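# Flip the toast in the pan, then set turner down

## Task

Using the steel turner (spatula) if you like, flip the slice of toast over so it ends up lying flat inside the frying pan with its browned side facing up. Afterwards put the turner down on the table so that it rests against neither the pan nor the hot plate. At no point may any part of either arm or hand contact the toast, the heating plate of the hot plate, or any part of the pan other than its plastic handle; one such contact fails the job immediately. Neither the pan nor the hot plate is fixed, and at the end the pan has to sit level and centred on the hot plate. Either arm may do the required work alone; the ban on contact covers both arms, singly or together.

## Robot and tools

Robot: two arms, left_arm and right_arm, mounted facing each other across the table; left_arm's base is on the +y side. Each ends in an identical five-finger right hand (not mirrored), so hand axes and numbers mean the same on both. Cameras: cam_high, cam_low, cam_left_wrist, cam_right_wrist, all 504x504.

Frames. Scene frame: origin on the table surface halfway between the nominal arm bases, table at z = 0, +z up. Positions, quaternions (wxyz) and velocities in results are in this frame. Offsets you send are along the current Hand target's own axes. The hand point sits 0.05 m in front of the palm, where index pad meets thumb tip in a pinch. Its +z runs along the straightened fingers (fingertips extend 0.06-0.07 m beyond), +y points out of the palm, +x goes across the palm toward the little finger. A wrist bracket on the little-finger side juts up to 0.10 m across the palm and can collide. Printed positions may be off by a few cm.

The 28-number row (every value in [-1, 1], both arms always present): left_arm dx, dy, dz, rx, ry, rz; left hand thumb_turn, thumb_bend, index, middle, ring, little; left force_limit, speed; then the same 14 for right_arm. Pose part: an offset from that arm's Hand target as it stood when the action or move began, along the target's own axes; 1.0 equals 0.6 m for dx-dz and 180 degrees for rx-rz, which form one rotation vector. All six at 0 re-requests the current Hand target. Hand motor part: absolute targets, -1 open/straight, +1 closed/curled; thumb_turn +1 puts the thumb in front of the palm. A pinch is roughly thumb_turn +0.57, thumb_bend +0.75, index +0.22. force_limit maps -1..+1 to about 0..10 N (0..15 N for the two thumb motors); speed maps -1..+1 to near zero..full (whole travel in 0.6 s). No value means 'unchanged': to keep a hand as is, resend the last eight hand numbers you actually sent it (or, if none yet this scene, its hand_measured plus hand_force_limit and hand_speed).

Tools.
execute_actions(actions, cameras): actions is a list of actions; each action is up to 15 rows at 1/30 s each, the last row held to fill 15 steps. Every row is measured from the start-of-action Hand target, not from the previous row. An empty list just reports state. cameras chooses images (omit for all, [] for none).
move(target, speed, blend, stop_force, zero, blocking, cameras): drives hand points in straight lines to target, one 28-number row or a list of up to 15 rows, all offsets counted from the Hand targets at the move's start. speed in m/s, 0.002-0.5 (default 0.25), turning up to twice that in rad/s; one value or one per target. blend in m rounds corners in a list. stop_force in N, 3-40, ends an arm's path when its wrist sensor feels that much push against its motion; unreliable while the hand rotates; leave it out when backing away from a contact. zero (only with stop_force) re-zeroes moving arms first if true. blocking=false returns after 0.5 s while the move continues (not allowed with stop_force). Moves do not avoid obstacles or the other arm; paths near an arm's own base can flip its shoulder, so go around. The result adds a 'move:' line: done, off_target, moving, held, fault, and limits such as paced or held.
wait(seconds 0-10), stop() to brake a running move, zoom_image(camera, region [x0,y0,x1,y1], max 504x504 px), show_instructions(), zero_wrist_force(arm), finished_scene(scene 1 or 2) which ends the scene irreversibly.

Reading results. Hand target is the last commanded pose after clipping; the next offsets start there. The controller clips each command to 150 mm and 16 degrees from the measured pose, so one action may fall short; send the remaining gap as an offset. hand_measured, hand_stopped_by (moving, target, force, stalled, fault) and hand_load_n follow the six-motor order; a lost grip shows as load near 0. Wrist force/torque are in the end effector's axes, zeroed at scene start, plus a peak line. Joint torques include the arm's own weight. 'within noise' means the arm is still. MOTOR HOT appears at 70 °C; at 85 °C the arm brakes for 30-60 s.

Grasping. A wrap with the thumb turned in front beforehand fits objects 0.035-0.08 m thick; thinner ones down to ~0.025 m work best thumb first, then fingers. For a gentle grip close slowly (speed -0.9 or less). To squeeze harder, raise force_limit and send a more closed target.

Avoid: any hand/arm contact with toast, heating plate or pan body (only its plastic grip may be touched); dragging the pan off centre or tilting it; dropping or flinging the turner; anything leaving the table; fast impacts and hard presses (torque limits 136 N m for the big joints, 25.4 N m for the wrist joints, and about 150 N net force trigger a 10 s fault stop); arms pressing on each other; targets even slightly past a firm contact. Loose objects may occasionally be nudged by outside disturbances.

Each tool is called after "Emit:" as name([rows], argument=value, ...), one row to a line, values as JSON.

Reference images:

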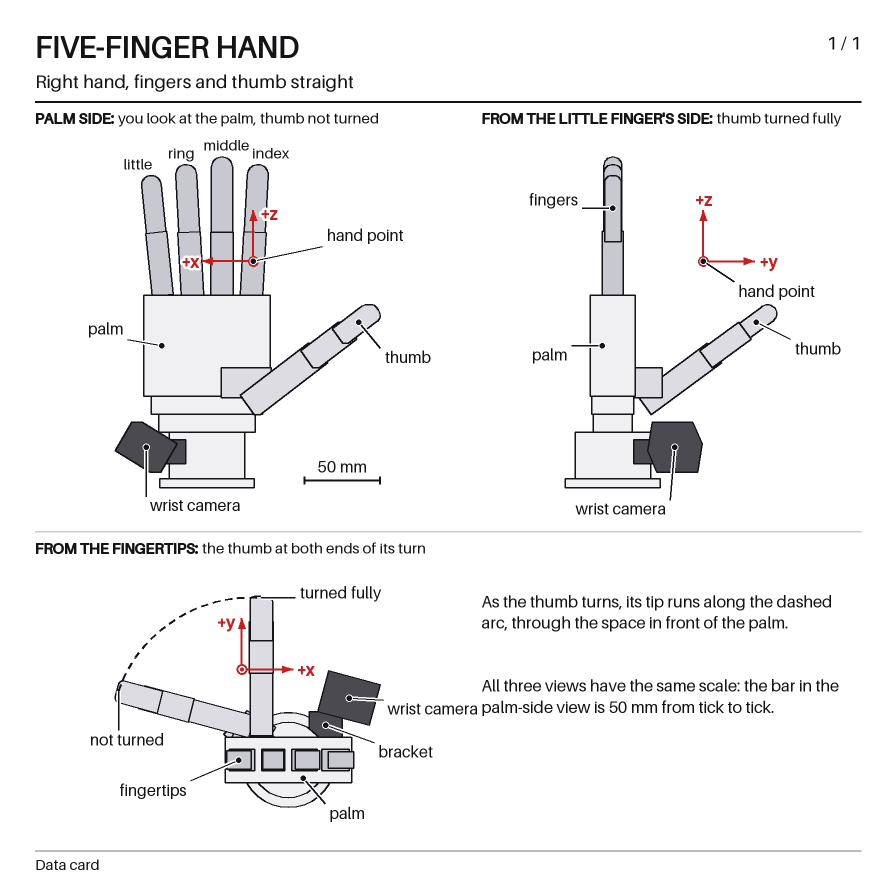

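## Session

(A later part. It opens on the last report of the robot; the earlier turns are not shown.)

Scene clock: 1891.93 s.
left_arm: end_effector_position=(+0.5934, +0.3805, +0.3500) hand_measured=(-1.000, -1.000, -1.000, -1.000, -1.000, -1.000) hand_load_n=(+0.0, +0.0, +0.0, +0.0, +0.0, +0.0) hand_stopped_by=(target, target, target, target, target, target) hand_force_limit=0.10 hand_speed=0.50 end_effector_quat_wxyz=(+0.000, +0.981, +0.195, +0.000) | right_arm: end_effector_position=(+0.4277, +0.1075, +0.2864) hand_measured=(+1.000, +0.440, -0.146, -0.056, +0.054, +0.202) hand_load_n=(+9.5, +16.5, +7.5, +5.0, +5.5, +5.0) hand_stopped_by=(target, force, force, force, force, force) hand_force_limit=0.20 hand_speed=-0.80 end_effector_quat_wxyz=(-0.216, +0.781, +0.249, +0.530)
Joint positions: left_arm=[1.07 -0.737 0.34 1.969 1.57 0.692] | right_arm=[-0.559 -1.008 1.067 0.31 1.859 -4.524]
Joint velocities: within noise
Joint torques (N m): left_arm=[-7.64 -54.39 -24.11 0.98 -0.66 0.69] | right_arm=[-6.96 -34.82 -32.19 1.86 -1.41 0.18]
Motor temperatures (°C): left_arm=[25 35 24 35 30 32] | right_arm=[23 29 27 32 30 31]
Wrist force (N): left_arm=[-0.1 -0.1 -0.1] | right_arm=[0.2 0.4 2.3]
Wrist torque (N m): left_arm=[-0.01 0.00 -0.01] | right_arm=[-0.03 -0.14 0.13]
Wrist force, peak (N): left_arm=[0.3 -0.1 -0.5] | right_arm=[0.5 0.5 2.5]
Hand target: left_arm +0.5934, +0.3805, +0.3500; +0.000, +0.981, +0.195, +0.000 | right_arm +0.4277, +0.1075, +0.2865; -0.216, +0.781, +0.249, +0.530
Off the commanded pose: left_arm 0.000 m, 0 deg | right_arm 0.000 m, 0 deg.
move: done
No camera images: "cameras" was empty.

Continue down a little more to find the floor.

Emit:
move(target=[0,0,0,0,0,0,-1,-1,-1,-1,-1,-1,0.1,0.5,-0.0125,0.0011,0.0046,0,0,0,1,0.55,0.5,0.5,0.5,0.5,0.2,-0.8], speed=0.005, stop_force=3, cameras=["cam_low", "cam_left_wrist", "cam_high"])

Emit:
zoom_image(camera="cam_left_wrist", region=[240, 240, 400, 400])

Emit:
zoom_image(camera="cam_high", region=[190, 180, 310, 300])

Scene clock: 1898.97 s.
left_arm: end_effector_position=(+0.5934, +0.3805, +0.3500) hand_measured=(-1.000, -1.000, -1.000, -1.000, -1.000, -1.000) hand_load_n=(+0.0, +0.0, +0.0, +0.0, +0.0, +0.0) hand_stopped_by=(target, target, target, target, target, target) hand_force_limit=0.10 hand_speed=0.50 end_effector_quat_wxyz=(+0.000, +0.981, +0.195, +0.000) | right_arm: end_effector_position=(+0.4277, +0.1075, +0.2857) hand_measured=(+1.000, +0.440, -0.146, -0.056, +0.054, +0.202) hand_load_n=(+9.0, +16.5, +7.5, +5.0, +5.5, +5.0) hand_stopped_by=(target, force, force, force, force, force) hand_force_limit=0.20 hand_speed=-0.80 end_effector_quat_wxyz=(-0.216, +0.781, +0.249, +0.530)
Joint positions: left_arm=[1.07 -0.737 0.34 1.969 1.57 0.692] | right_arm=[-0.559 -1.008 1.069 0.308 1.859 -4.524]
Joint velocities: within noise
Joint torques (N m): left_arm=[-6.76 -55.22 -22.94 0.88 -0.63 0.6] | right_arm=[-6.68 -45.19 -31.41 2.07 -1.29 -1.68]
Motor temperatures (°C): left_arm=[25 35 24 35 30 32] | right_arm=[23 29 27 32 30 31]
Wrist force (N): left_arm=[-0.2 -0.1 0.0] | right_arm=[2.6 0.2 1.7]
Wrist torque (N m): left_arm=[-0.02 0.01 -0.02] | right_arm=[-0.03 -0.10 0.13]
Wrist force, peak (N): left_arm=[-0.5 0.0 0.1] | right_arm=[6.0 0.1 1.4]
Hand target: left_arm +0.5934, +0.3805, +0.3500; +0.000, +0.981, +0.195, +0.000 | right_arm +0.4277, +0.1075, +0.2857; -0.216, +0.781, +0.249, +0.530 (not the last commanded pose)
Off the commanded pose: left_arm 0.000 m, 0 deg | right_arm 0.007 m, 0 deg.
move: contact (right_arm)
Images, in order (width x height): cam_high 504x504, cam_low 504x504, cam_left_wrist 504x504.

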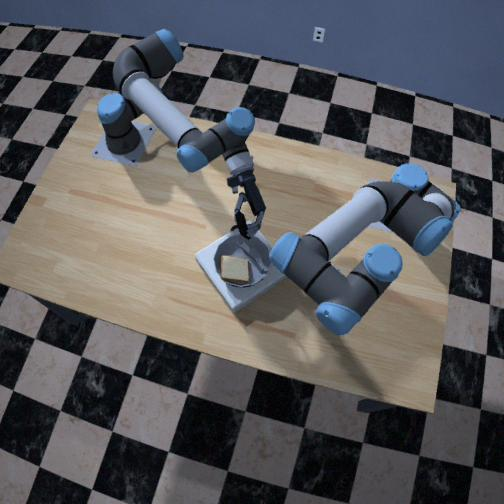

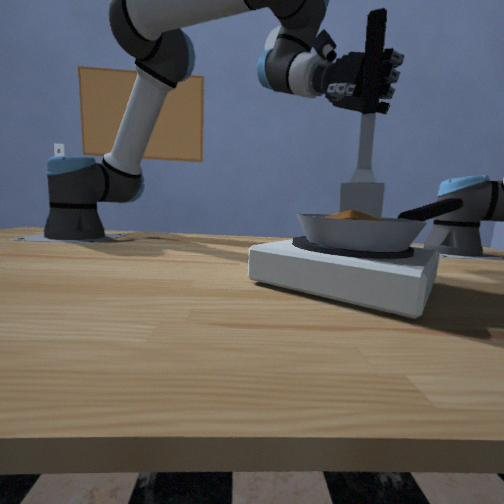

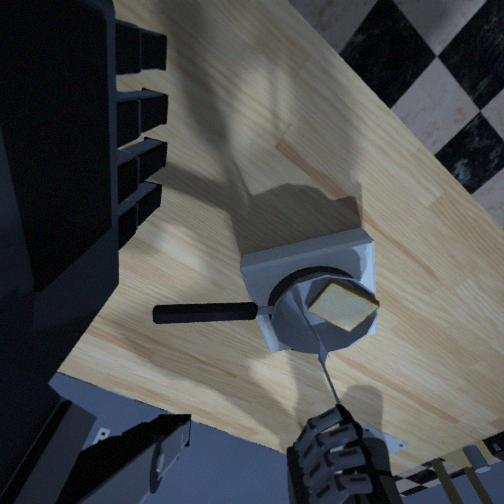

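Scaled by 3.150.

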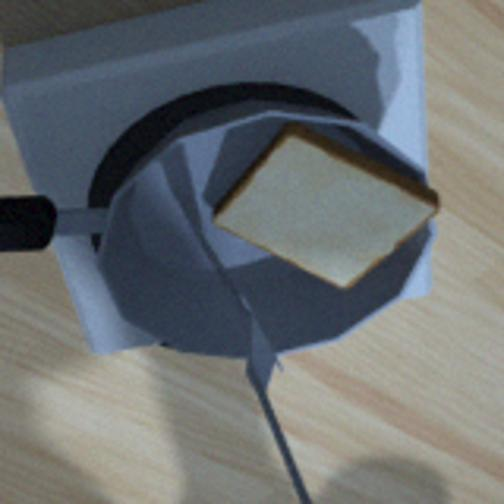

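Scaled by 4.200.

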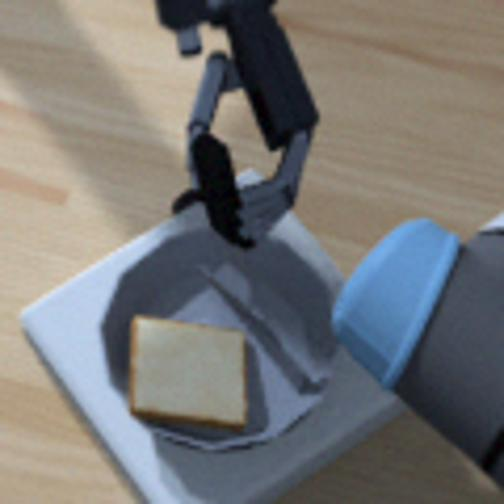

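Emit:
move([
  [0,0,0,0,0,0,-1,-1,-1,-1,-1,-1,0.1,0.5,0.0031,-0.0003,-0.0012,0,0,0,1,0.55,0.5,0.5,0.5,0.5,0.2,-0.8],
  [0,0,0,0,0,0,-1,-1,-1,-1,-1,-1,0.1,0.5,0.0090,0.0274,0.0087,0,0,0,1,0.55,0.5,0.5,0.5,0.5,0.2,-0.8],
], speed=0.02, cameras=["cam_low", "cam_left_wrist", "cam_high"])

Emit:
zoom_image(camera="cam_left_wrist", region=[240, 240, 400, 400])

Emit:
zoom_image(camera="cam_high", region=[190, 180, 310, 300])

Emit:
zoom_image(camera="cam_low", region=[280, 130, 440, 270])

Scene clock: 1916.10 s.
left_arm: end_effector_position=(+0.5934, +0.3805, +0.3500) hand_measured=(-1.000, -1.000, -1.000, -1.000, -1.000, -1.000) hand_load_n=(+0.0, +0.0, +0.0, +0.0, +0.0, +0.0) hand_stopped_by=(target, target, target, target, target, target) hand_force_limit=0.10 hand_speed=0.50 end_effector_quat_wxyz=(+0.000, +0.981, +0.195, +0.000) | right_arm: end_effector_position=(+0.4434, +0.0986, +0.2877) hand_measured=(+1.000, +0.440, -0.146, -0.056, +0.054, +0.202) hand_load_n=(+9.5, +16.5, +7.5, +5.0, +5.5, +5.0) hand_stopped_by=(target, force, force, force, force, force) hand_force_limit=0.20 hand_speed=-0.80 end_effector_quat_wxyz=(-0.216, +0.781, +0.249, +0.530)
Joint positions: left_arm=[1.07 -0.737 0.34 1.969 1.57 0.692] | right_arm=[-0.59 -1.017 1.078 0.305 1.83 -4.536]
Joint velocities: within noise
Joint torques (N m): left_arm=[-7.72 -54.77 -23.39 0.91 -0.81 0.59] | right_arm=[5.79 -51.38 -20.13 -2.53 1.63 -0.82]
Motor temperatures (°C): left_arm=[25 35 24 35 30 32] | right_arm=[23 29 27 32 30 31]
Wrist force (N): left_arm=[0.1 -0.4 -0.2] | right_arm=[0.3 0.3 2.1]
Wrist torque (N m): left_arm=[-0.04 -0.02 -0.01] | right_arm=[-0.02 -0.16 0.14]
Wrist force, peak (N): left_arm=[-0.3 -0.4 -0.3] | right_arm=[3.1 0.3 2.0]
Hand target: left_arm +0.5934, +0.3805, +0.3500; +0.000, +0.981, +0.195, +0.000 | right_arm +0.4433, +0.0987, +0.2877; -0.216, +0.781, +0.249, +0.530
Off the commanded pose: left_arm 0.000 m, 0 deg | right_arm 0.000 m, 0 deg.
move: done
Images, in order (width x height): cam_high 504x504, cam_low 504x504, cam_left_wrist 504x504.

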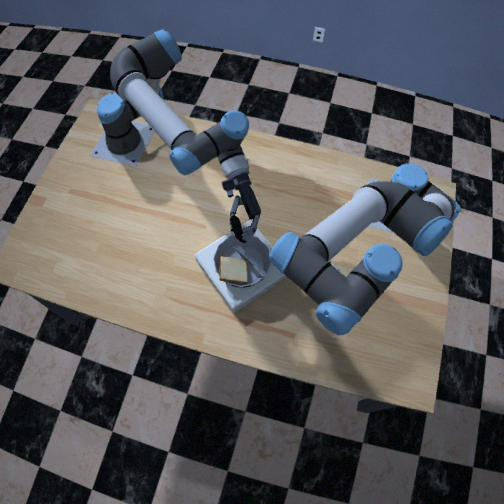

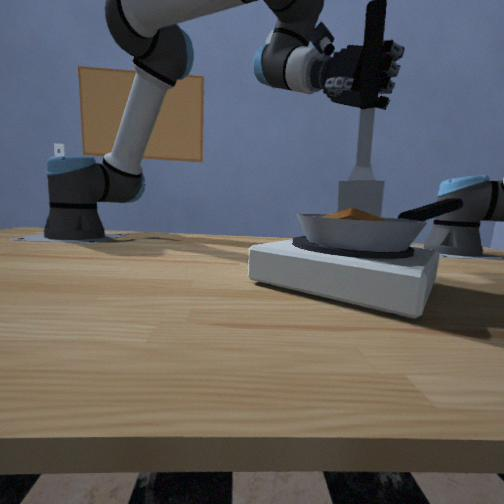

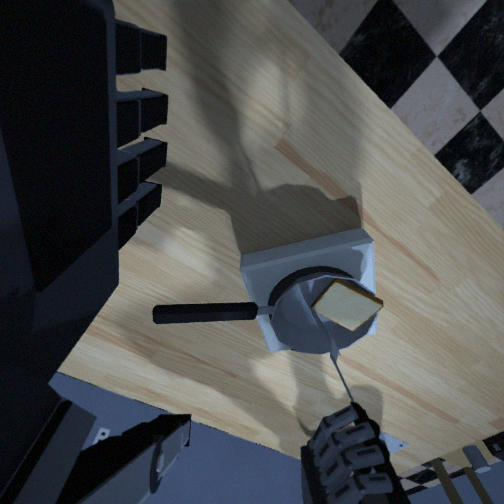

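Scaled by 3.150.

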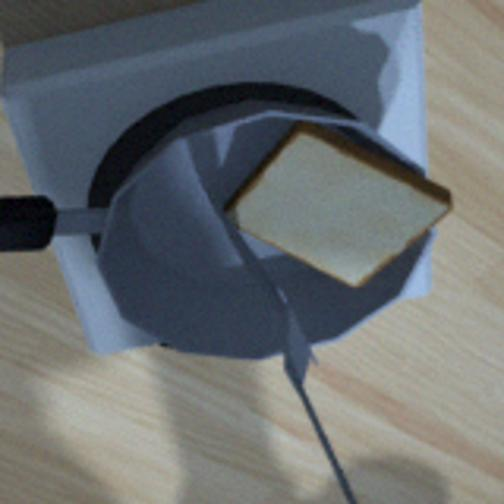

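Scaled by 4.200.

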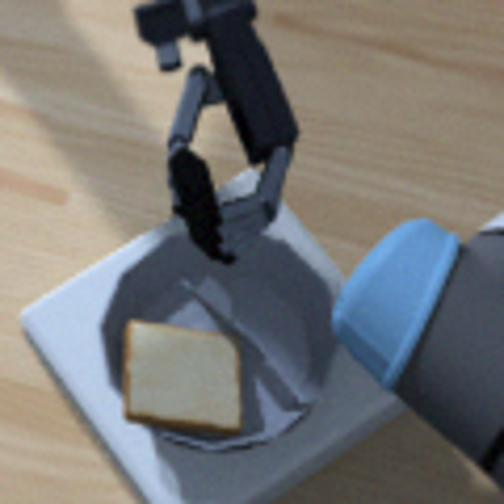

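Scaled by 3.150.

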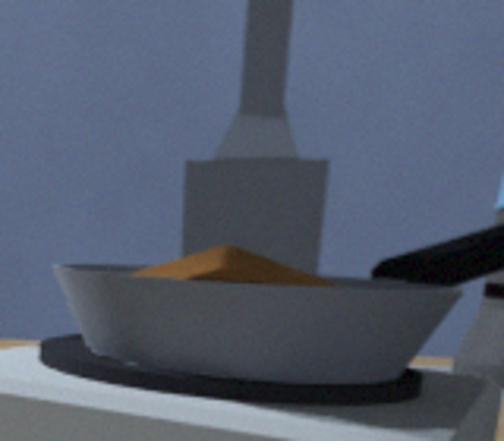

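Emit:
move(target=[0,0,0,0,0,0,-1,-1,-1,-1,-1,-1,0.1,0.5,0.0029,0.0138,0.0050,0,0,0,1,0.55,0.5,0.5,0.5,0.5,0.2,-0.8], speed=0.01, cameras=["cam_low", "cam_left_wrist", "cam_high"])

Emit:
zoom_image(camera="cam_left_wrist", region=[240, 240, 400, 400])

Emit:
zoom_image(camera="cam_high", region=[190, 180, 310, 300])

Emit:
zoom_image(camera="cam_low", region=[280, 130, 440, 270])

Scene clock: 1923.23 s.
left_arm: end_effector_position=(+0.5934, +0.3805, +0.3500) hand_measured=(-1.000, -1.000, -1.000, -1.000, -1.000, -1.000) hand_load_n=(+0.0, +0.0, +0.0, -0.5, +0.0, +0.0) hand_stopped_by=(target, target, target, target, target, target) hand_force_limit=0.10 hand_speed=0.50 end_effector_quat_wxyz=(+0.000, +0.981, +0.195, +0.000) | right_arm: end_effector_position=(+0.4513, +0.0942, +0.2877) hand_measured=(+1.000, +0.440, -0.146, -0.056, +0.054, +0.202) hand_load_n=(+9.5, +16.5, +7.5, +5.0, +6.0, +5.0) hand_stopped_by=(target, force, force, force, force, force) hand_force_limit=0.20 hand_speed=-0.80 end_effector_quat_wxyz=(-0.216, +0.781, +0.249, +0.530)
Joint positions: left_arm=[1.07 -0.737 0.34 1.969 1.57 0.692] | right_arm=[-0.606 -1.021 1.083 0.301 1.815 -4.541]
Joint velocities: within noise
Joint torques (N m): left_arm=[-7.95 -54.61 -22.77 1.1 -0.5 0.5] | right_arm=[5.07 -56.07 -14.68 -3.15 -0.01 -2.12]
Motor temperatures (°C): left_arm=[25 35 24 35 30 32] | right_arm=[23 29 27 32 30 31]
Wrist force (N): left_arm=[-0.2 0.1 -0.4] | right_arm=[0.3 0.1 2.2]
Wrist torque (N m): left_arm=[0.04 0.03 -0.01] | right_arm=[-0.05 -0.18 0.15]
Wrist force, peak (N): left_arm=[-0.2 -0.6 -0.3] | right_arm=[0.6 0.4 2.5]
Hand target: left_arm +0.5934, +0.3805, +0.3500; +0.000, +0.981, +0.195, +0.000 | right_arm +0.4512, +0.0943, +0.2877; -0.216, +0.781, +0.249, +0.530
Off the commanded pose: left_arm 0.000 m, 0 deg | right_arm 0.000 m, 0 deg.
move: done
Images, in order (width x height): cam_high 504x504, cam_low 504x504, cam_left_wrist 504x504.

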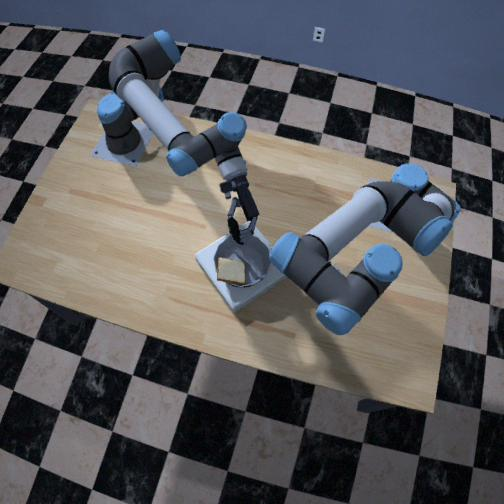

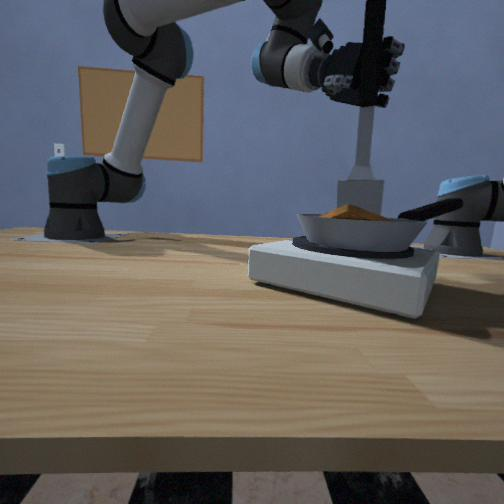

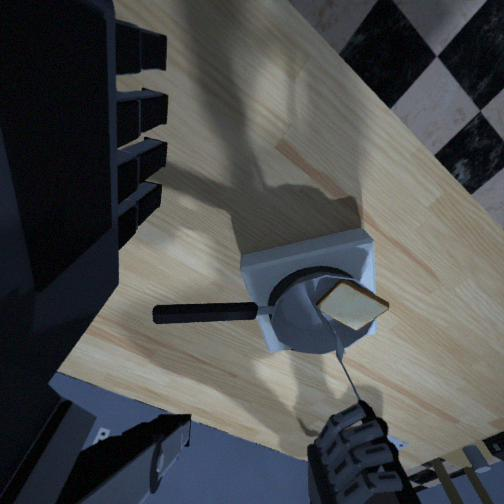

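Scaled by 3.150.

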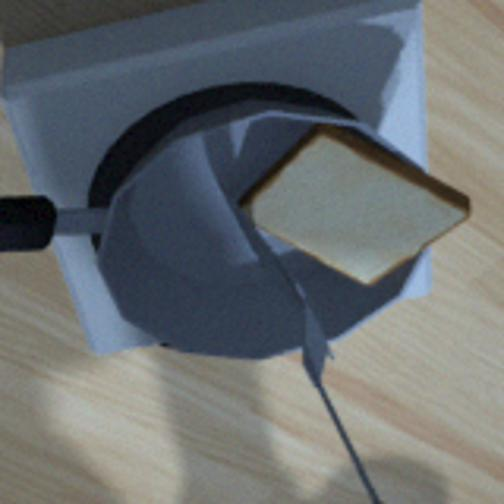

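Scaled by 4.200.

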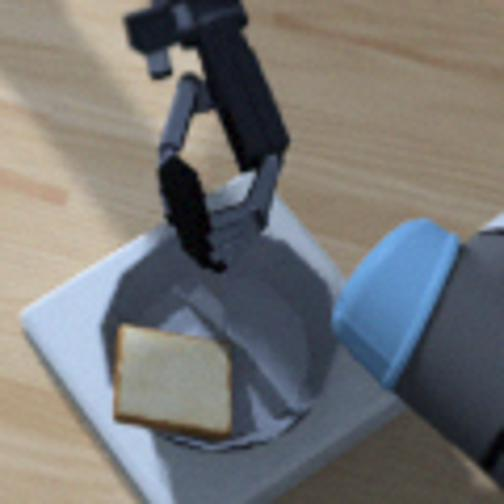

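Scaled by 3.150.

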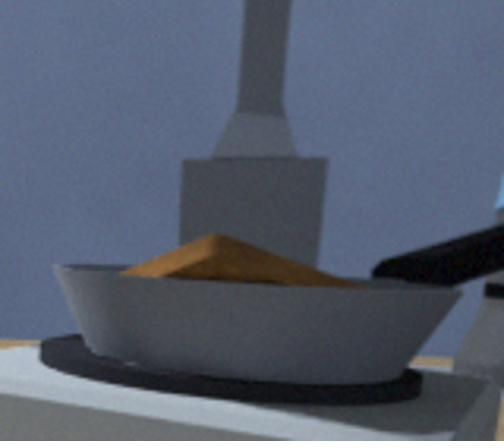

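Emit:
move(target=[0,0,0,0,0,0,-1,-1,-1,-1,-1,-1,0.1,0.5,-0.0082,-0.0385,-0.0138,0,0,0,1,0.55,0.5,0.5,0.5,0.5,0.2,-0.8], speed=0.01, cameras=["cam_low", "cam_left_wrist", "cam_high"])

Emit:
zoom_image(camera="cam_left_wrist", region=[240, 240, 400, 400])

Emit:
zoom_image(camera="cam_high", region=[190, 180, 310, 300])

Emit:
zoom_image(camera="cam_low", region=[280, 130, 440, 270])

Scene clock: 1939.33 s.
left_arm: end_effector_position=(+0.5934, +0.3805, +0.3500) hand_measured=(-1.000, -1.000, -1.000, -1.000, -1.000, -1.000) hand_load_n=(+0.0, +0.0, +0.0, +0.0, +0.0, +0.0) hand_stopped_by=(target, target, target, target, target, target) hand_force_limit=0.10 hand_speed=0.50 end_effector_quat_wxyz=(+0.000, +0.981, +0.195, +0.000) | right_arm: end_effector_position=(+0.4293, +0.1066, +0.2877) hand_measured=(+1.000, +0.440, -0.146, -0.056, +0.054, +0.202) hand_load_n=(+9.5, +16.5, +7.5, +5.0, +6.0, +5.0) hand_stopped_by=(target, force, force, force, force, force) hand_force_limit=0.20 hand_speed=-0.80 end_effector_quat_wxyz=(-0.216, +0.781, +0.249, +0.530)
Joint positions: left_arm=[1.07 -0.737 0.34 1.969 1.57 0.692] | right_arm=[-0.562 -1.01 1.066 0.312 1.856 -4.525]
Joint velocities: within noise
Joint torques (N m): left_arm=[-7.94 -55.13 -23.33 0.92 -0.69 0.66] | right_arm=[-5.85 -35.42 -28.92 1.5 0.53 2.03]
Motor temperatures (°C): left_arm=[25 35 24 35 30 32] | right_arm=[23 29 27 32 30 31]
Wrist force (N): left_arm=[0.2 -0.1 -0.1] | right_arm=[0.2 0.3 2.5]
Wrist torque (N m): left_arm=[-0.02 -0.04 0.00] | right_arm=[-0.06 -0.15 0.13]
Wrist force, peak (N): left_arm=[-0.6 0.1 -0.3] | right_arm=[0.5 0.3 2.6]
Hand target: left_arm +0.5934, +0.3805, +0.3500; +0.000, +0.981, +0.195, +0.000 | right_arm +0.4294, +0.1066, +0.2877; -0.216, +0.781, +0.249, +0.530
Off the commanded pose: left_arm 0.000 m, 0 deg | right_arm 0.000 m, 0 deg.
move: done
Images, in order (width x height): cam_high 504x504, cam_low 504x504, cam_left_wrist 504x504.

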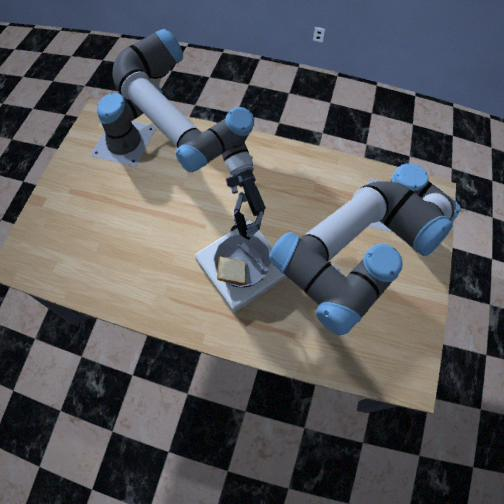

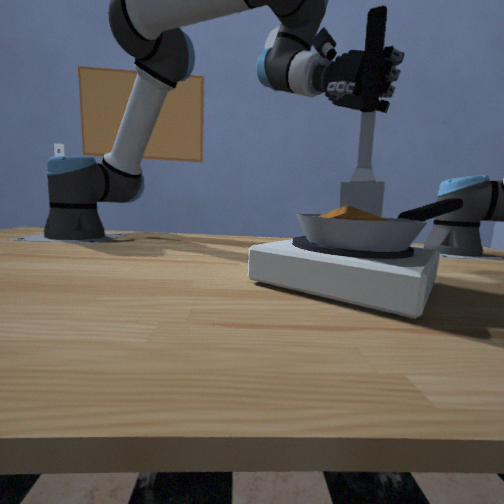

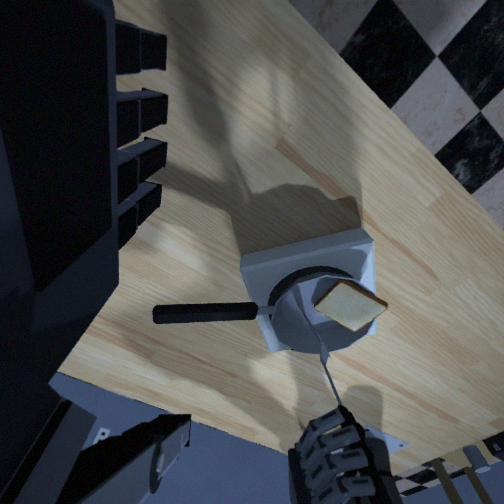

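Scaled by 3.150.

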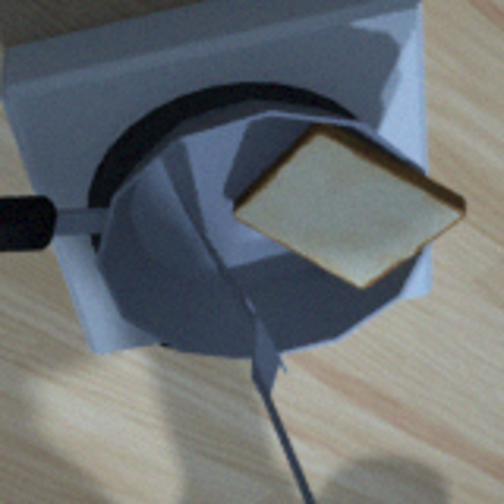

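Scaled by 4.200.

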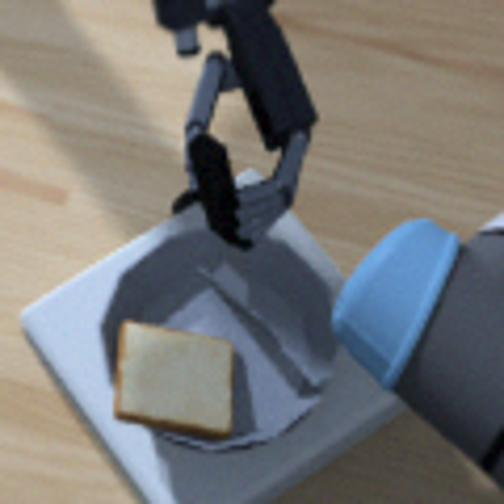

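Scaled by 3.150.

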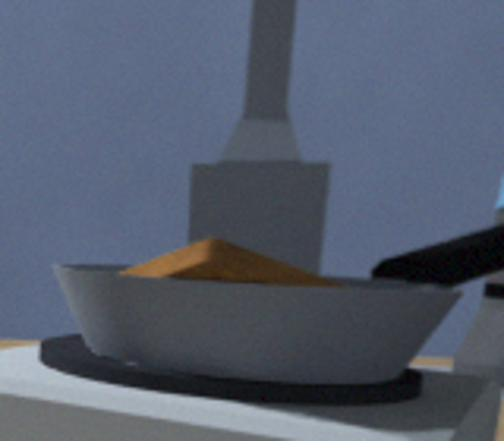

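Emit:
move([
  [0,0,0,0,0,0,-1,-1,-1,-1,-1,-1,0.1,0.5,0.1873,-0.0150,-0.0690,0,0,0,1,0.55,0.5,0.5,0.5,0.5,0.2,-0.8],
  [0,0,0,0,0,0,-1,-1,-1,-1,-1,-1,0.1,0.5,0,0.5280,0.0330,0.0570,-0.1341,0.2441,1,0.55,0.5,0.5,0.5,0.5,0.2,-0.8],
  [0,0,0,0,0,0,-1,-1,-1,-1,-1,-1,0.1,0.5,-0.0718,0.5338,0.0595,0.0570,-0.1341,0.2441,1,0.55,0.5,0.5,0.5,0.5,0.2,-0.8],
], speed=[0.08,0.14,0.08], cameras=["cam_low", "cam_left_wrist", "cam_high"])

Emit:
zoom_image(camera="cam_left_wrist", region=[260, 240, 504, 484])

Emit:
zoom_image(camera="cam_high", region=[150, 180, 310, 340])

Emit:
zoom_image(camera="cam_low", region=[220, 130, 440, 270])

Scene clock: 1992.97 s.
left_arm: end_effector_position=(+0.5934, +0.3805, +0.3500) hand_measured=(-1.000, -1.000, -1.000, -1.000, -1.000, -1.000) hand_load_n=(+0.0, +0.0, +0.0, +0.0, +0.0, +0.0) hand_stopped_by=(target, target, target, target, target, target) hand_force_limit=0.10 hand_speed=0.50 end_effector_quat_wxyz=(+0.000, +0.981, +0.195, +0.000) | right_arm: end_effector_position=(+0.6396, -0.1293, +0.2113) hand_measured=(+1.000, +0.440, -0.146, -0.056, +0.054, +0.202) hand_load_n=(+9.5, +17.0, +7.0, +5.0, +5.5, +4.5) hand_stopped_by=(target, force, force, force, force, force) hand_force_limit=0.20 hand_speed=-0.80 end_effector_quat_wxyz=(-0.409, +0.886, +0.025, +0.217)
Joint positions: left_arm=[1.07 -0.737 0.34 1.969 1.57 0.692] | right_arm=[-1.313 -0.865 0.886 0.798 0.9 -4.245]
Joint velocities: within noise
Joint torques (N m): left_arm=[-6.77 -54.8 -23.62 0.86 -0.62 0.69] | right_arm=[-8.69 -50.69 -24.84 2.56 -2.57 2.24]
Motor temperatures (°C): left_arm=[25 35 24 35 30 32] | right_arm=[23 29 27 32 30 31]
Wrist force (N): left_arm=[-0.4 0.0 0.0] | right_arm=[0.8 0.3 2.2]
Wrist torque (N m): left_arm=[0.00 0.05 -0.02] | right_arm=[-0.12 -0.14 0.07]
Wrist force, peak (N): left_arm=[-0.6 0.2 -0.4] | right_arm=[-1.1 0.5 2.7]
Hand target: left_arm +0.5934, +0.3805, +0.3500; +0.000, +0.981, +0.195, +0.000 | right_arm +0.6397, -0.1293, +0.2112; -0.409, +0.886, +0.025, +0.217
Off the commanded pose: left_arm 0.000 m, 0 deg | right_arm 0.000 m, 0 deg.
move: done
Images, in order (width x height): cam_high 504x504, cam_low 504x504, cam_left_wrist 504x504.

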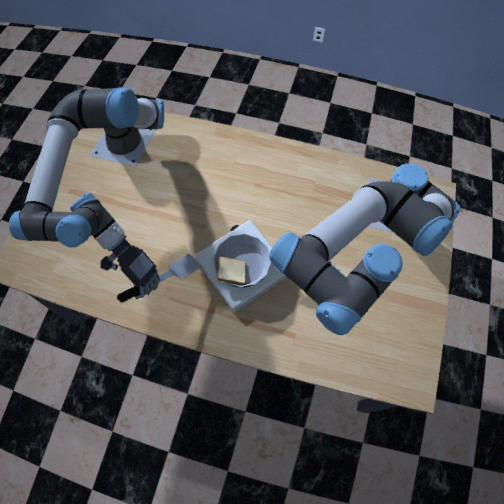

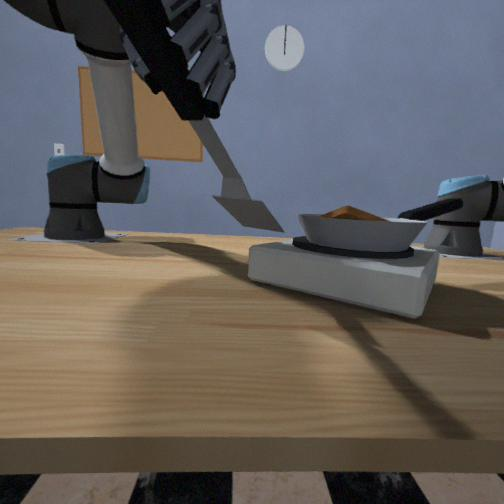

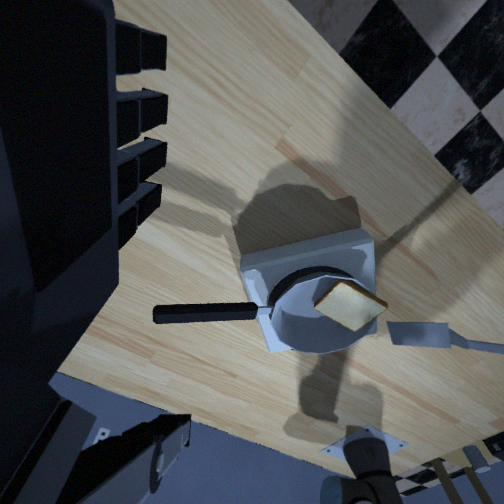

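Scaled by 2.066.

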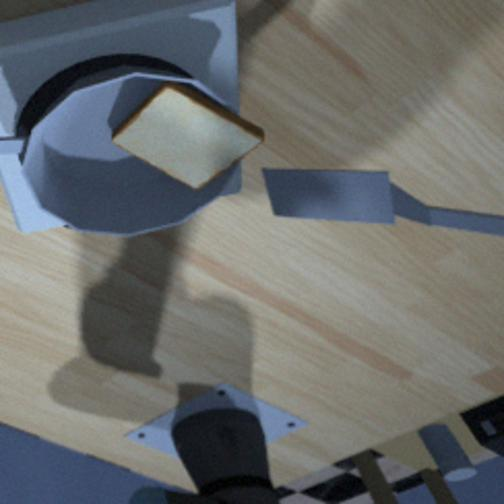

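Scaled by 3.150.

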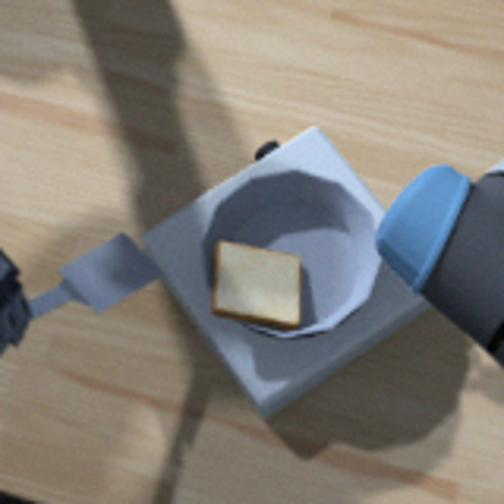

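Scaled by 2.291.

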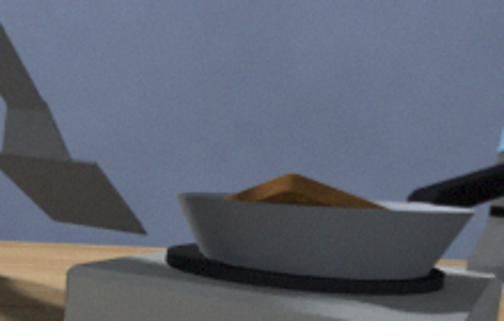

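Emit:
move(target=[0,0,0,0,0,0,-1,-1,-1,-1,-1,-1,0.1,0.5,0.0083,-0.0142,-0.0232,0.0356,0.0094,-0.0055,1,0.55,0.5,0.5,0.5,0.5,0.2,-0.8], speed=0.06, cameras=["cam_low", "cam_left_wrist", "cam_high"])

Emit:
zoom_image(camera="cam_low", region=[220, 130, 440, 270])

Emit:
zoom_image(camera="cam_left_wrist", region=[260, 240, 460, 440])

Scene clock: 2050.30 s.
left_arm: end_effector_position=(+0.5934, +0.3805, +0.3500) hand_measured=(-1.000, -1.000, -1.000, -1.000, -1.000, -1.000) hand_load_n=(+0.0, +0.0, +0.0, +0.0, +0.0, +0.0) hand_stopped_by=(target, target, target, target, target, target) hand_force_limit=0.10 hand_speed=0.50 end_effector_quat_wxyz=(+0.000, +0.981, +0.195, +0.000) | right_arm: end_effector_position=(+0.6372, -0.1346, +0.2274) hand_measured=(+1.000, +0.440, -0.146, -0.056, +0.054, +0.202) hand_load_n=(+9.5, +17.0, +7.0, +5.0, +5.5, +4.5) hand_stopped_by=(target, force, force, force, force, force) hand_force_limit=0.20 hand_speed=-0.80 end_effector_quat_wxyz=(-0.456, +0.858, +0.039, +0.232)
Joint positions: left_arm=[1.07 -0.737 0.34 1.969 1.57 0.692] | right_arm=[-1.355 -0.933 0.995 0.68 0.783 -4.233]
Joint velocities: within noise
Joint torques (N m): left_arm=[-6.32 -55.34 -24.09 0.9 -0.61 0.61] | right_arm=[8.16 -33.81 -30.68 3.79 0.89 0.13]
Motor temperatures (°C): left_arm=[25 35 24 35 30 32] | right_arm=[23 29 27 32 30 31]
Wrist force (N): left_arm=[-0.2 -0.1 0.2] | right_arm=[0.7 0.0 2.1]
Wrist torque (N m): left_arm=[-0.04 0.01 -0.02] | right_arm=[-0.19 -0.15 0.06]
Wrist force, peak (N): left_arm=[-0.4 -0.4 -0.4] | right_arm=[0.8 0.7 2.6]
Hand target: left_arm +0.5934, +0.3805, +0.3500; +0.000, +0.981, +0.195, +0.000 | right_arm +0.6372, -0.1345, +0.2273; -0.456, +0.858, +0.039, +0.232
Off the commanded pose: left_arm 0.000 m, 0 deg | right_arm 0.000 m, 0 deg.
move: done
Images, in order (width x height): cam_high 504x504, cam_low 504x504, cam_left_wrist 504x504.

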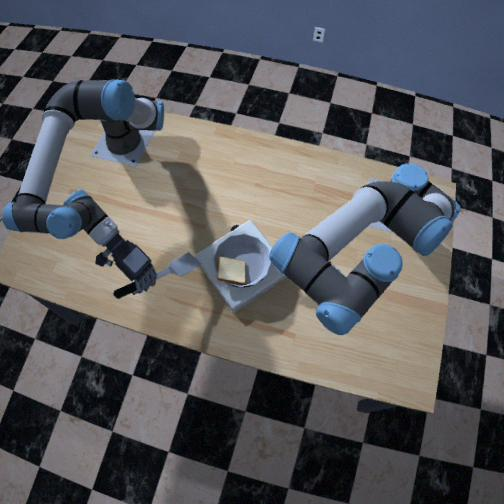

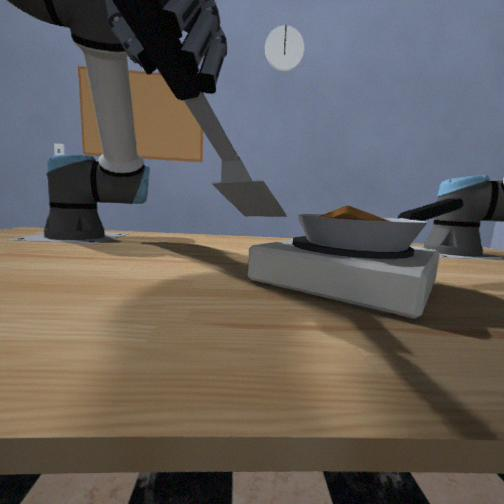

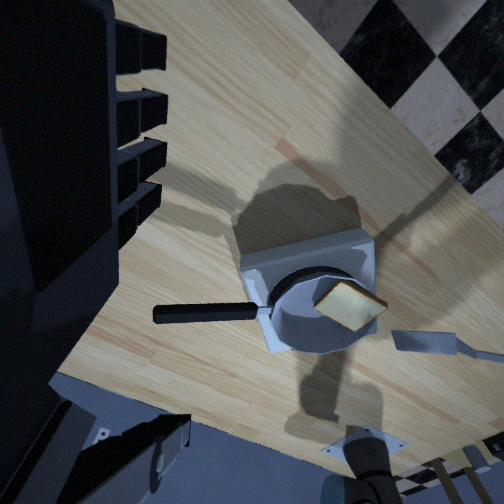

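Scaled by 2.291.

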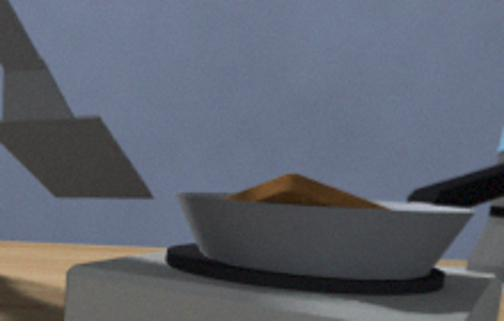

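Scaled by 2.520.

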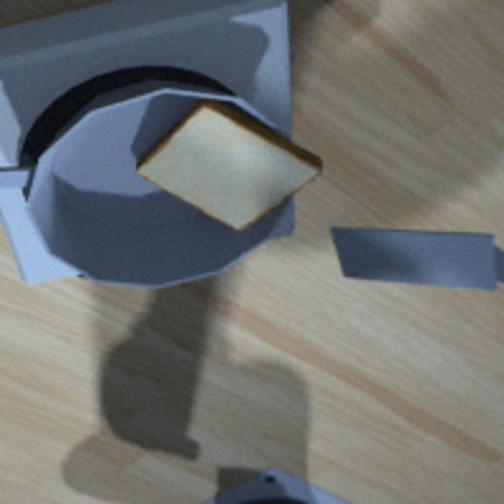

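Emit:
move(target=[0,0,0,0,0,0,-1,-1,-1,-1,-1,-1,0.1,0.5,0.0537,-0.0755,0.1705,-0.0122,-0.0032,0.0019,1,0.55,0.5,0.5,0.5,0.5,0.2,-0.8], speed=0.05, stop_force=5, cameras=["cam_low", "cam_left_wrist", "cam_high"])

Emit:
zoom_image(camera="cam_low", region=[280, 170, 440, 270])

Emit:
zoom_image(camera="cam_left_wrist", region=[280, 250, 440, 410])

Emit:
zoom_image(camera="cam_high", region=[190, 220, 270, 300])

Scene clock: 2075.70 s.
left_arm: end_effector_position=(+0.5934, +0.3805, +0.3500) hand_measured=(-1.000, -1.000, -1.000, -1.000, -1.000, -1.000) hand_load_n=(+0.0, +0.0, +0.0, +0.0, +0.0, +0.0) hand_stopped_by=(target, target, target, target, target, target) hand_force_limit=0.10 hand_speed=0.50 end_effector_quat_wxyz=(+0.000, +0.981, +0.195, +0.000) | right_arm: end_effector_position=(+0.6904, -0.0310, +0.2271) hand_measured=(+1.000, +0.440, -0.146, -0.056, +0.054, +0.202) hand_load_n=(+9.5, +17.0, +7.0, +5.0, +5.5, +4.5) hand_stopped_by=(target, force, force, force, force, force) hand_force_limit=0.20 hand_speed=-0.80 end_effector_quat_wxyz=(-0.440, +0.868, +0.034, +0.227)
Joint positions: left_arm=[1.07 -0.737 0.34 1.969 1.57 0.692] | right_arm=[-1.21 -0.519 0.219 0.996 0.921 -4.124]
Joint velocities: within noise
Joint torques (N m): left_arm=[-6.94 -56.49 -23.53 0.93 -0.57 0.32] | right_arm=[-8.05 -70.53 -9.6 -2.02 -2.53 2.01]
Motor temperatures (°C): left_arm=[25 35 24 35 30 32] | right_arm=[23 29 27 32 30 31]
Wrist force (N): left_arm=[-0.1 -0.1 -0.2] | right_arm=[0.7 0.2 2.4]
Wrist torque (N m): left_arm=[-0.01 -0.01 0.00] | right_arm=[-0.17 -0.14 0.04]
Wrist force, peak (N): left_arm=[-0.6 -0.1 -0.1] | right_arm=[0.7 -0.2 2.8]
Hand target: left_arm +0.5934, +0.3805, +0.3500; +0.000, +0.981, +0.195, +0.000 | right_arm +0.6904, -0.0310, +0.2271; -0.440, +0.868, +0.034, +0.227
Off the commanded pose: left_arm 0.000 m, 0 deg | right_arm 0.000 m, 0 deg.
move: done
Images, in order (width x height): cam_high 504x504, cam_low 504x504, cam_left_wrist 504x504.

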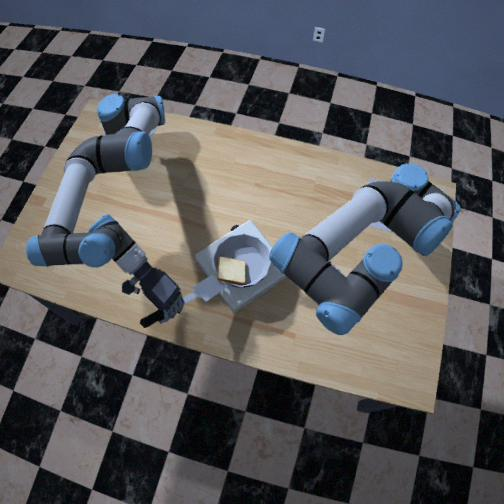

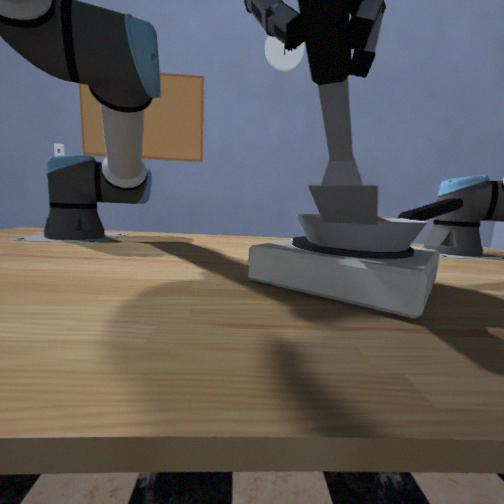

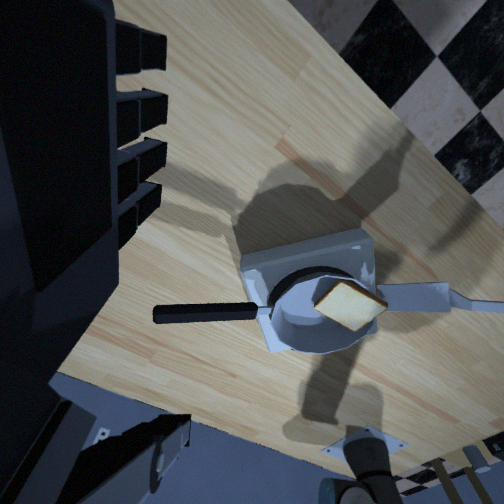

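Scaled by 3.150.

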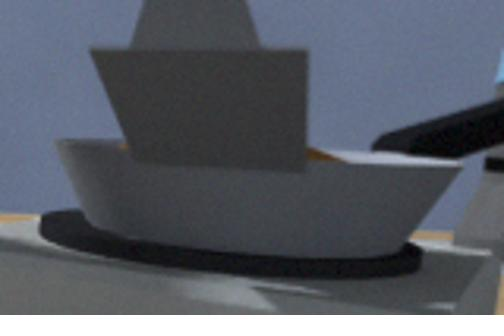

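Scaled by 3.150.

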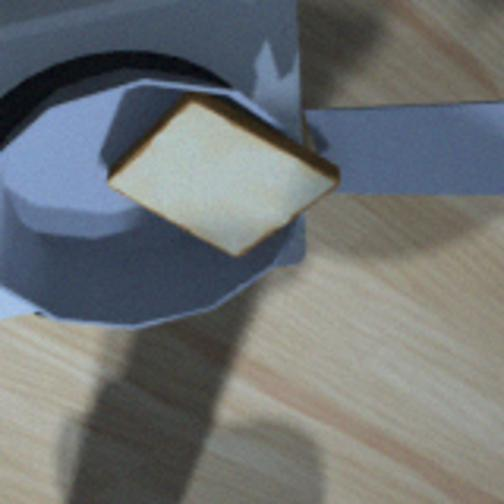

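Scaled by 6.300.

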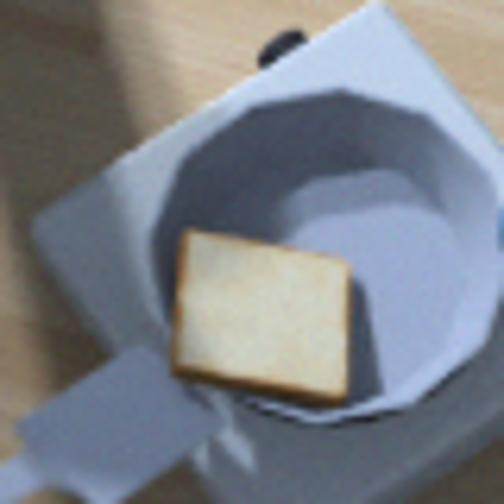

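Emit:
move(target=[0,0,0,0,0,0,-1,-1,-1,-1,-1,-1,0.1,0.5,-0.0098,-0.0063,0.0010,0,0,0,1,0.55,0.5,0.5,0.5,0.5,0.2,-0.8], speed=0.01, stop_force=3, cameras=["cam_low", "cam_left_wrist", "cam_high"])

Emit:
zoom_image(camera="cam_low", region=[280, 170, 440, 270])

Emit:
zoom_image(camera="cam_left_wrist", region=[280, 250, 440, 410])

Emit:
zoom_image(camera="cam_high", region=[190, 220, 270, 300])

Scene clock: 2091.07 s.
left_arm: end_effector_position=(+0.5934, +0.3805, +0.3500) hand_measured=(-1.000, -1.000, -1.000, -1.000, -1.000, -1.000) hand_load_n=(+0.0, +0.0, +0.0, +0.0, +0.0, +0.0) hand_stopped_by=(target, target, target, target, target, target) hand_force_limit=0.10 hand_speed=0.50 end_effector_quat_wxyz=(+0.000, +0.981, +0.195, +0.000) | right_arm: end_effector_position=(+0.6844, -0.0274, +0.2271) hand_measured=(+1.000, +0.440, -0.146, -0.056, +0.054, +0.202) hand_load_n=(+9.5, +17.0, +7.5, +5.0, +5.5, +4.5) hand_stopped_by=(target, force, force, force, force, force) hand_force_limit=0.20 hand_speed=-0.80 end_effector_quat_wxyz=(-0.440, +0.868, +0.034, +0.227)
Joint positions: left_arm=[1.07 -0.737 0.34 1.969 1.57 0.692] | right_arm=[-1.202 -0.551 0.282 0.962 0.927 -4.118]
Joint velocities: within noise
Joint torques (N m): left_arm=[-7.04 -55.29 -23.54 1.1 -0.65 0.5] | right_arm=[-8.66 -43 -30.95 3.23 -2.52 -1.81]
Motor temperatures (°C): left_arm=[25 35 24 35 30 32] | right_arm=[23 29 27 32 30 31]
Wrist force (N): left_arm=[-0.1 -0.3 -0.1] | right_arm=[0.6 0.1 2.5]
Wrist torque (N m): left_arm=[-0.03 -0.01 0.00] | right_arm=[-0.19 -0.14 0.03]
Wrist force, peak (N): left_arm=[0.1 -0.6 -0.3] | right_arm=[0.6 0.3 2.7]
Hand target: left_arm +0.5934, +0.3805, +0.3500; +0.000, +0.981, +0.195, +0.000 | right_arm +0.6844, -0.0274, +0.2271; -0.440, +0.868, +0.034, +0.227
Off the commanded pose: left_arm 0.000 m, 0 deg | right_arm 0.000 m, 0 deg.
move: done
Images, in order (width x height): cam_high 504x504, cam_low 504x504, cam_left_wrist 504x504.

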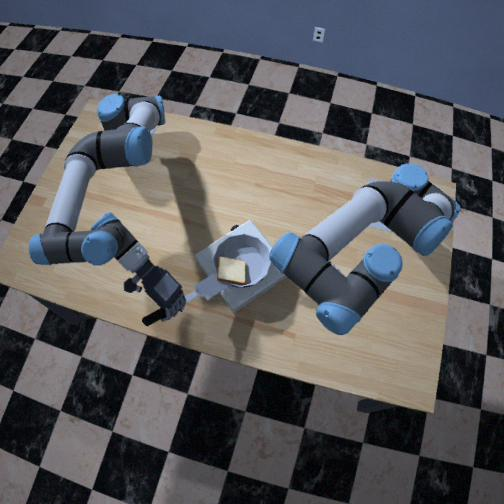

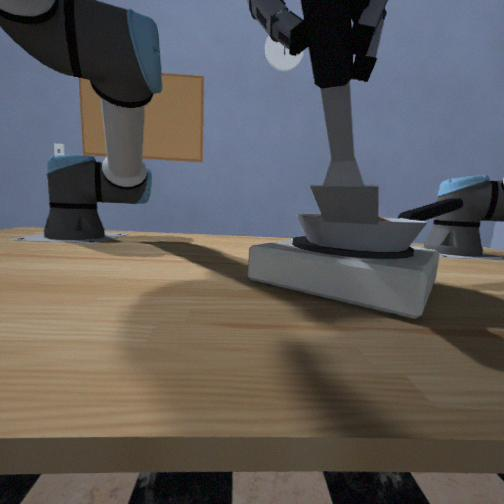

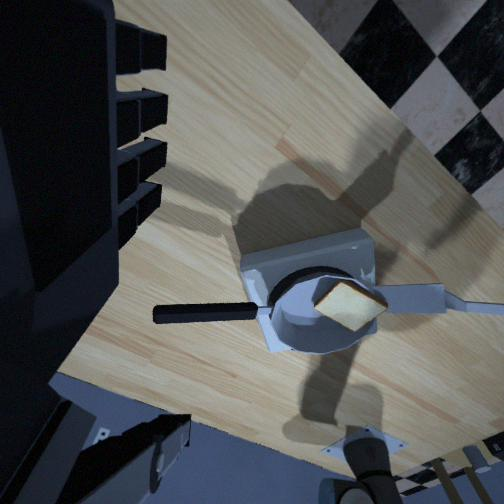

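Scaled by 3.150.

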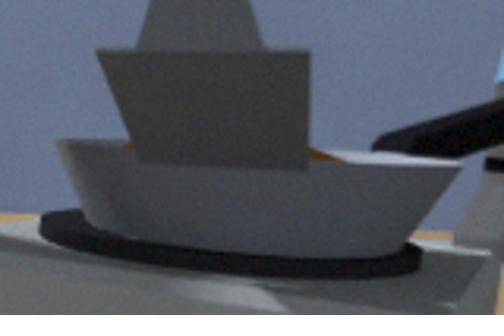

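Scaled by 3.150.

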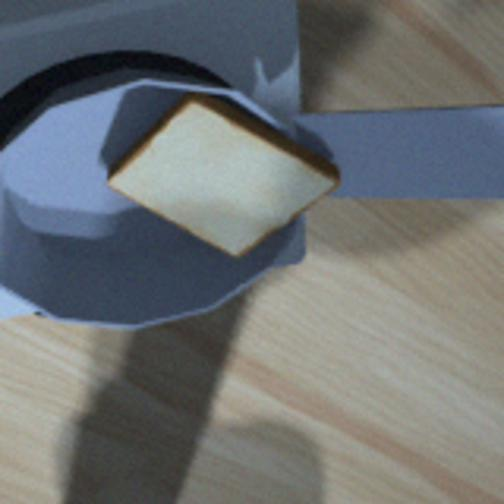

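Scaled by 6.300.

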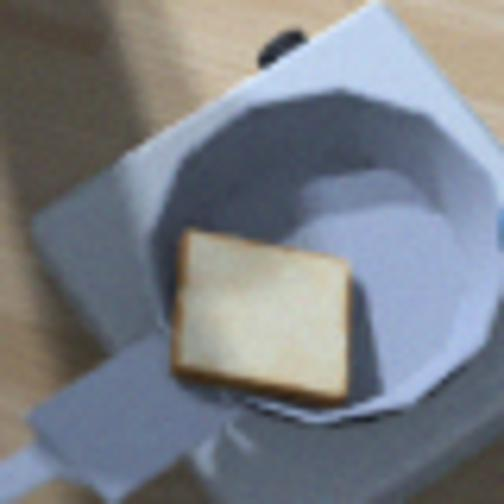

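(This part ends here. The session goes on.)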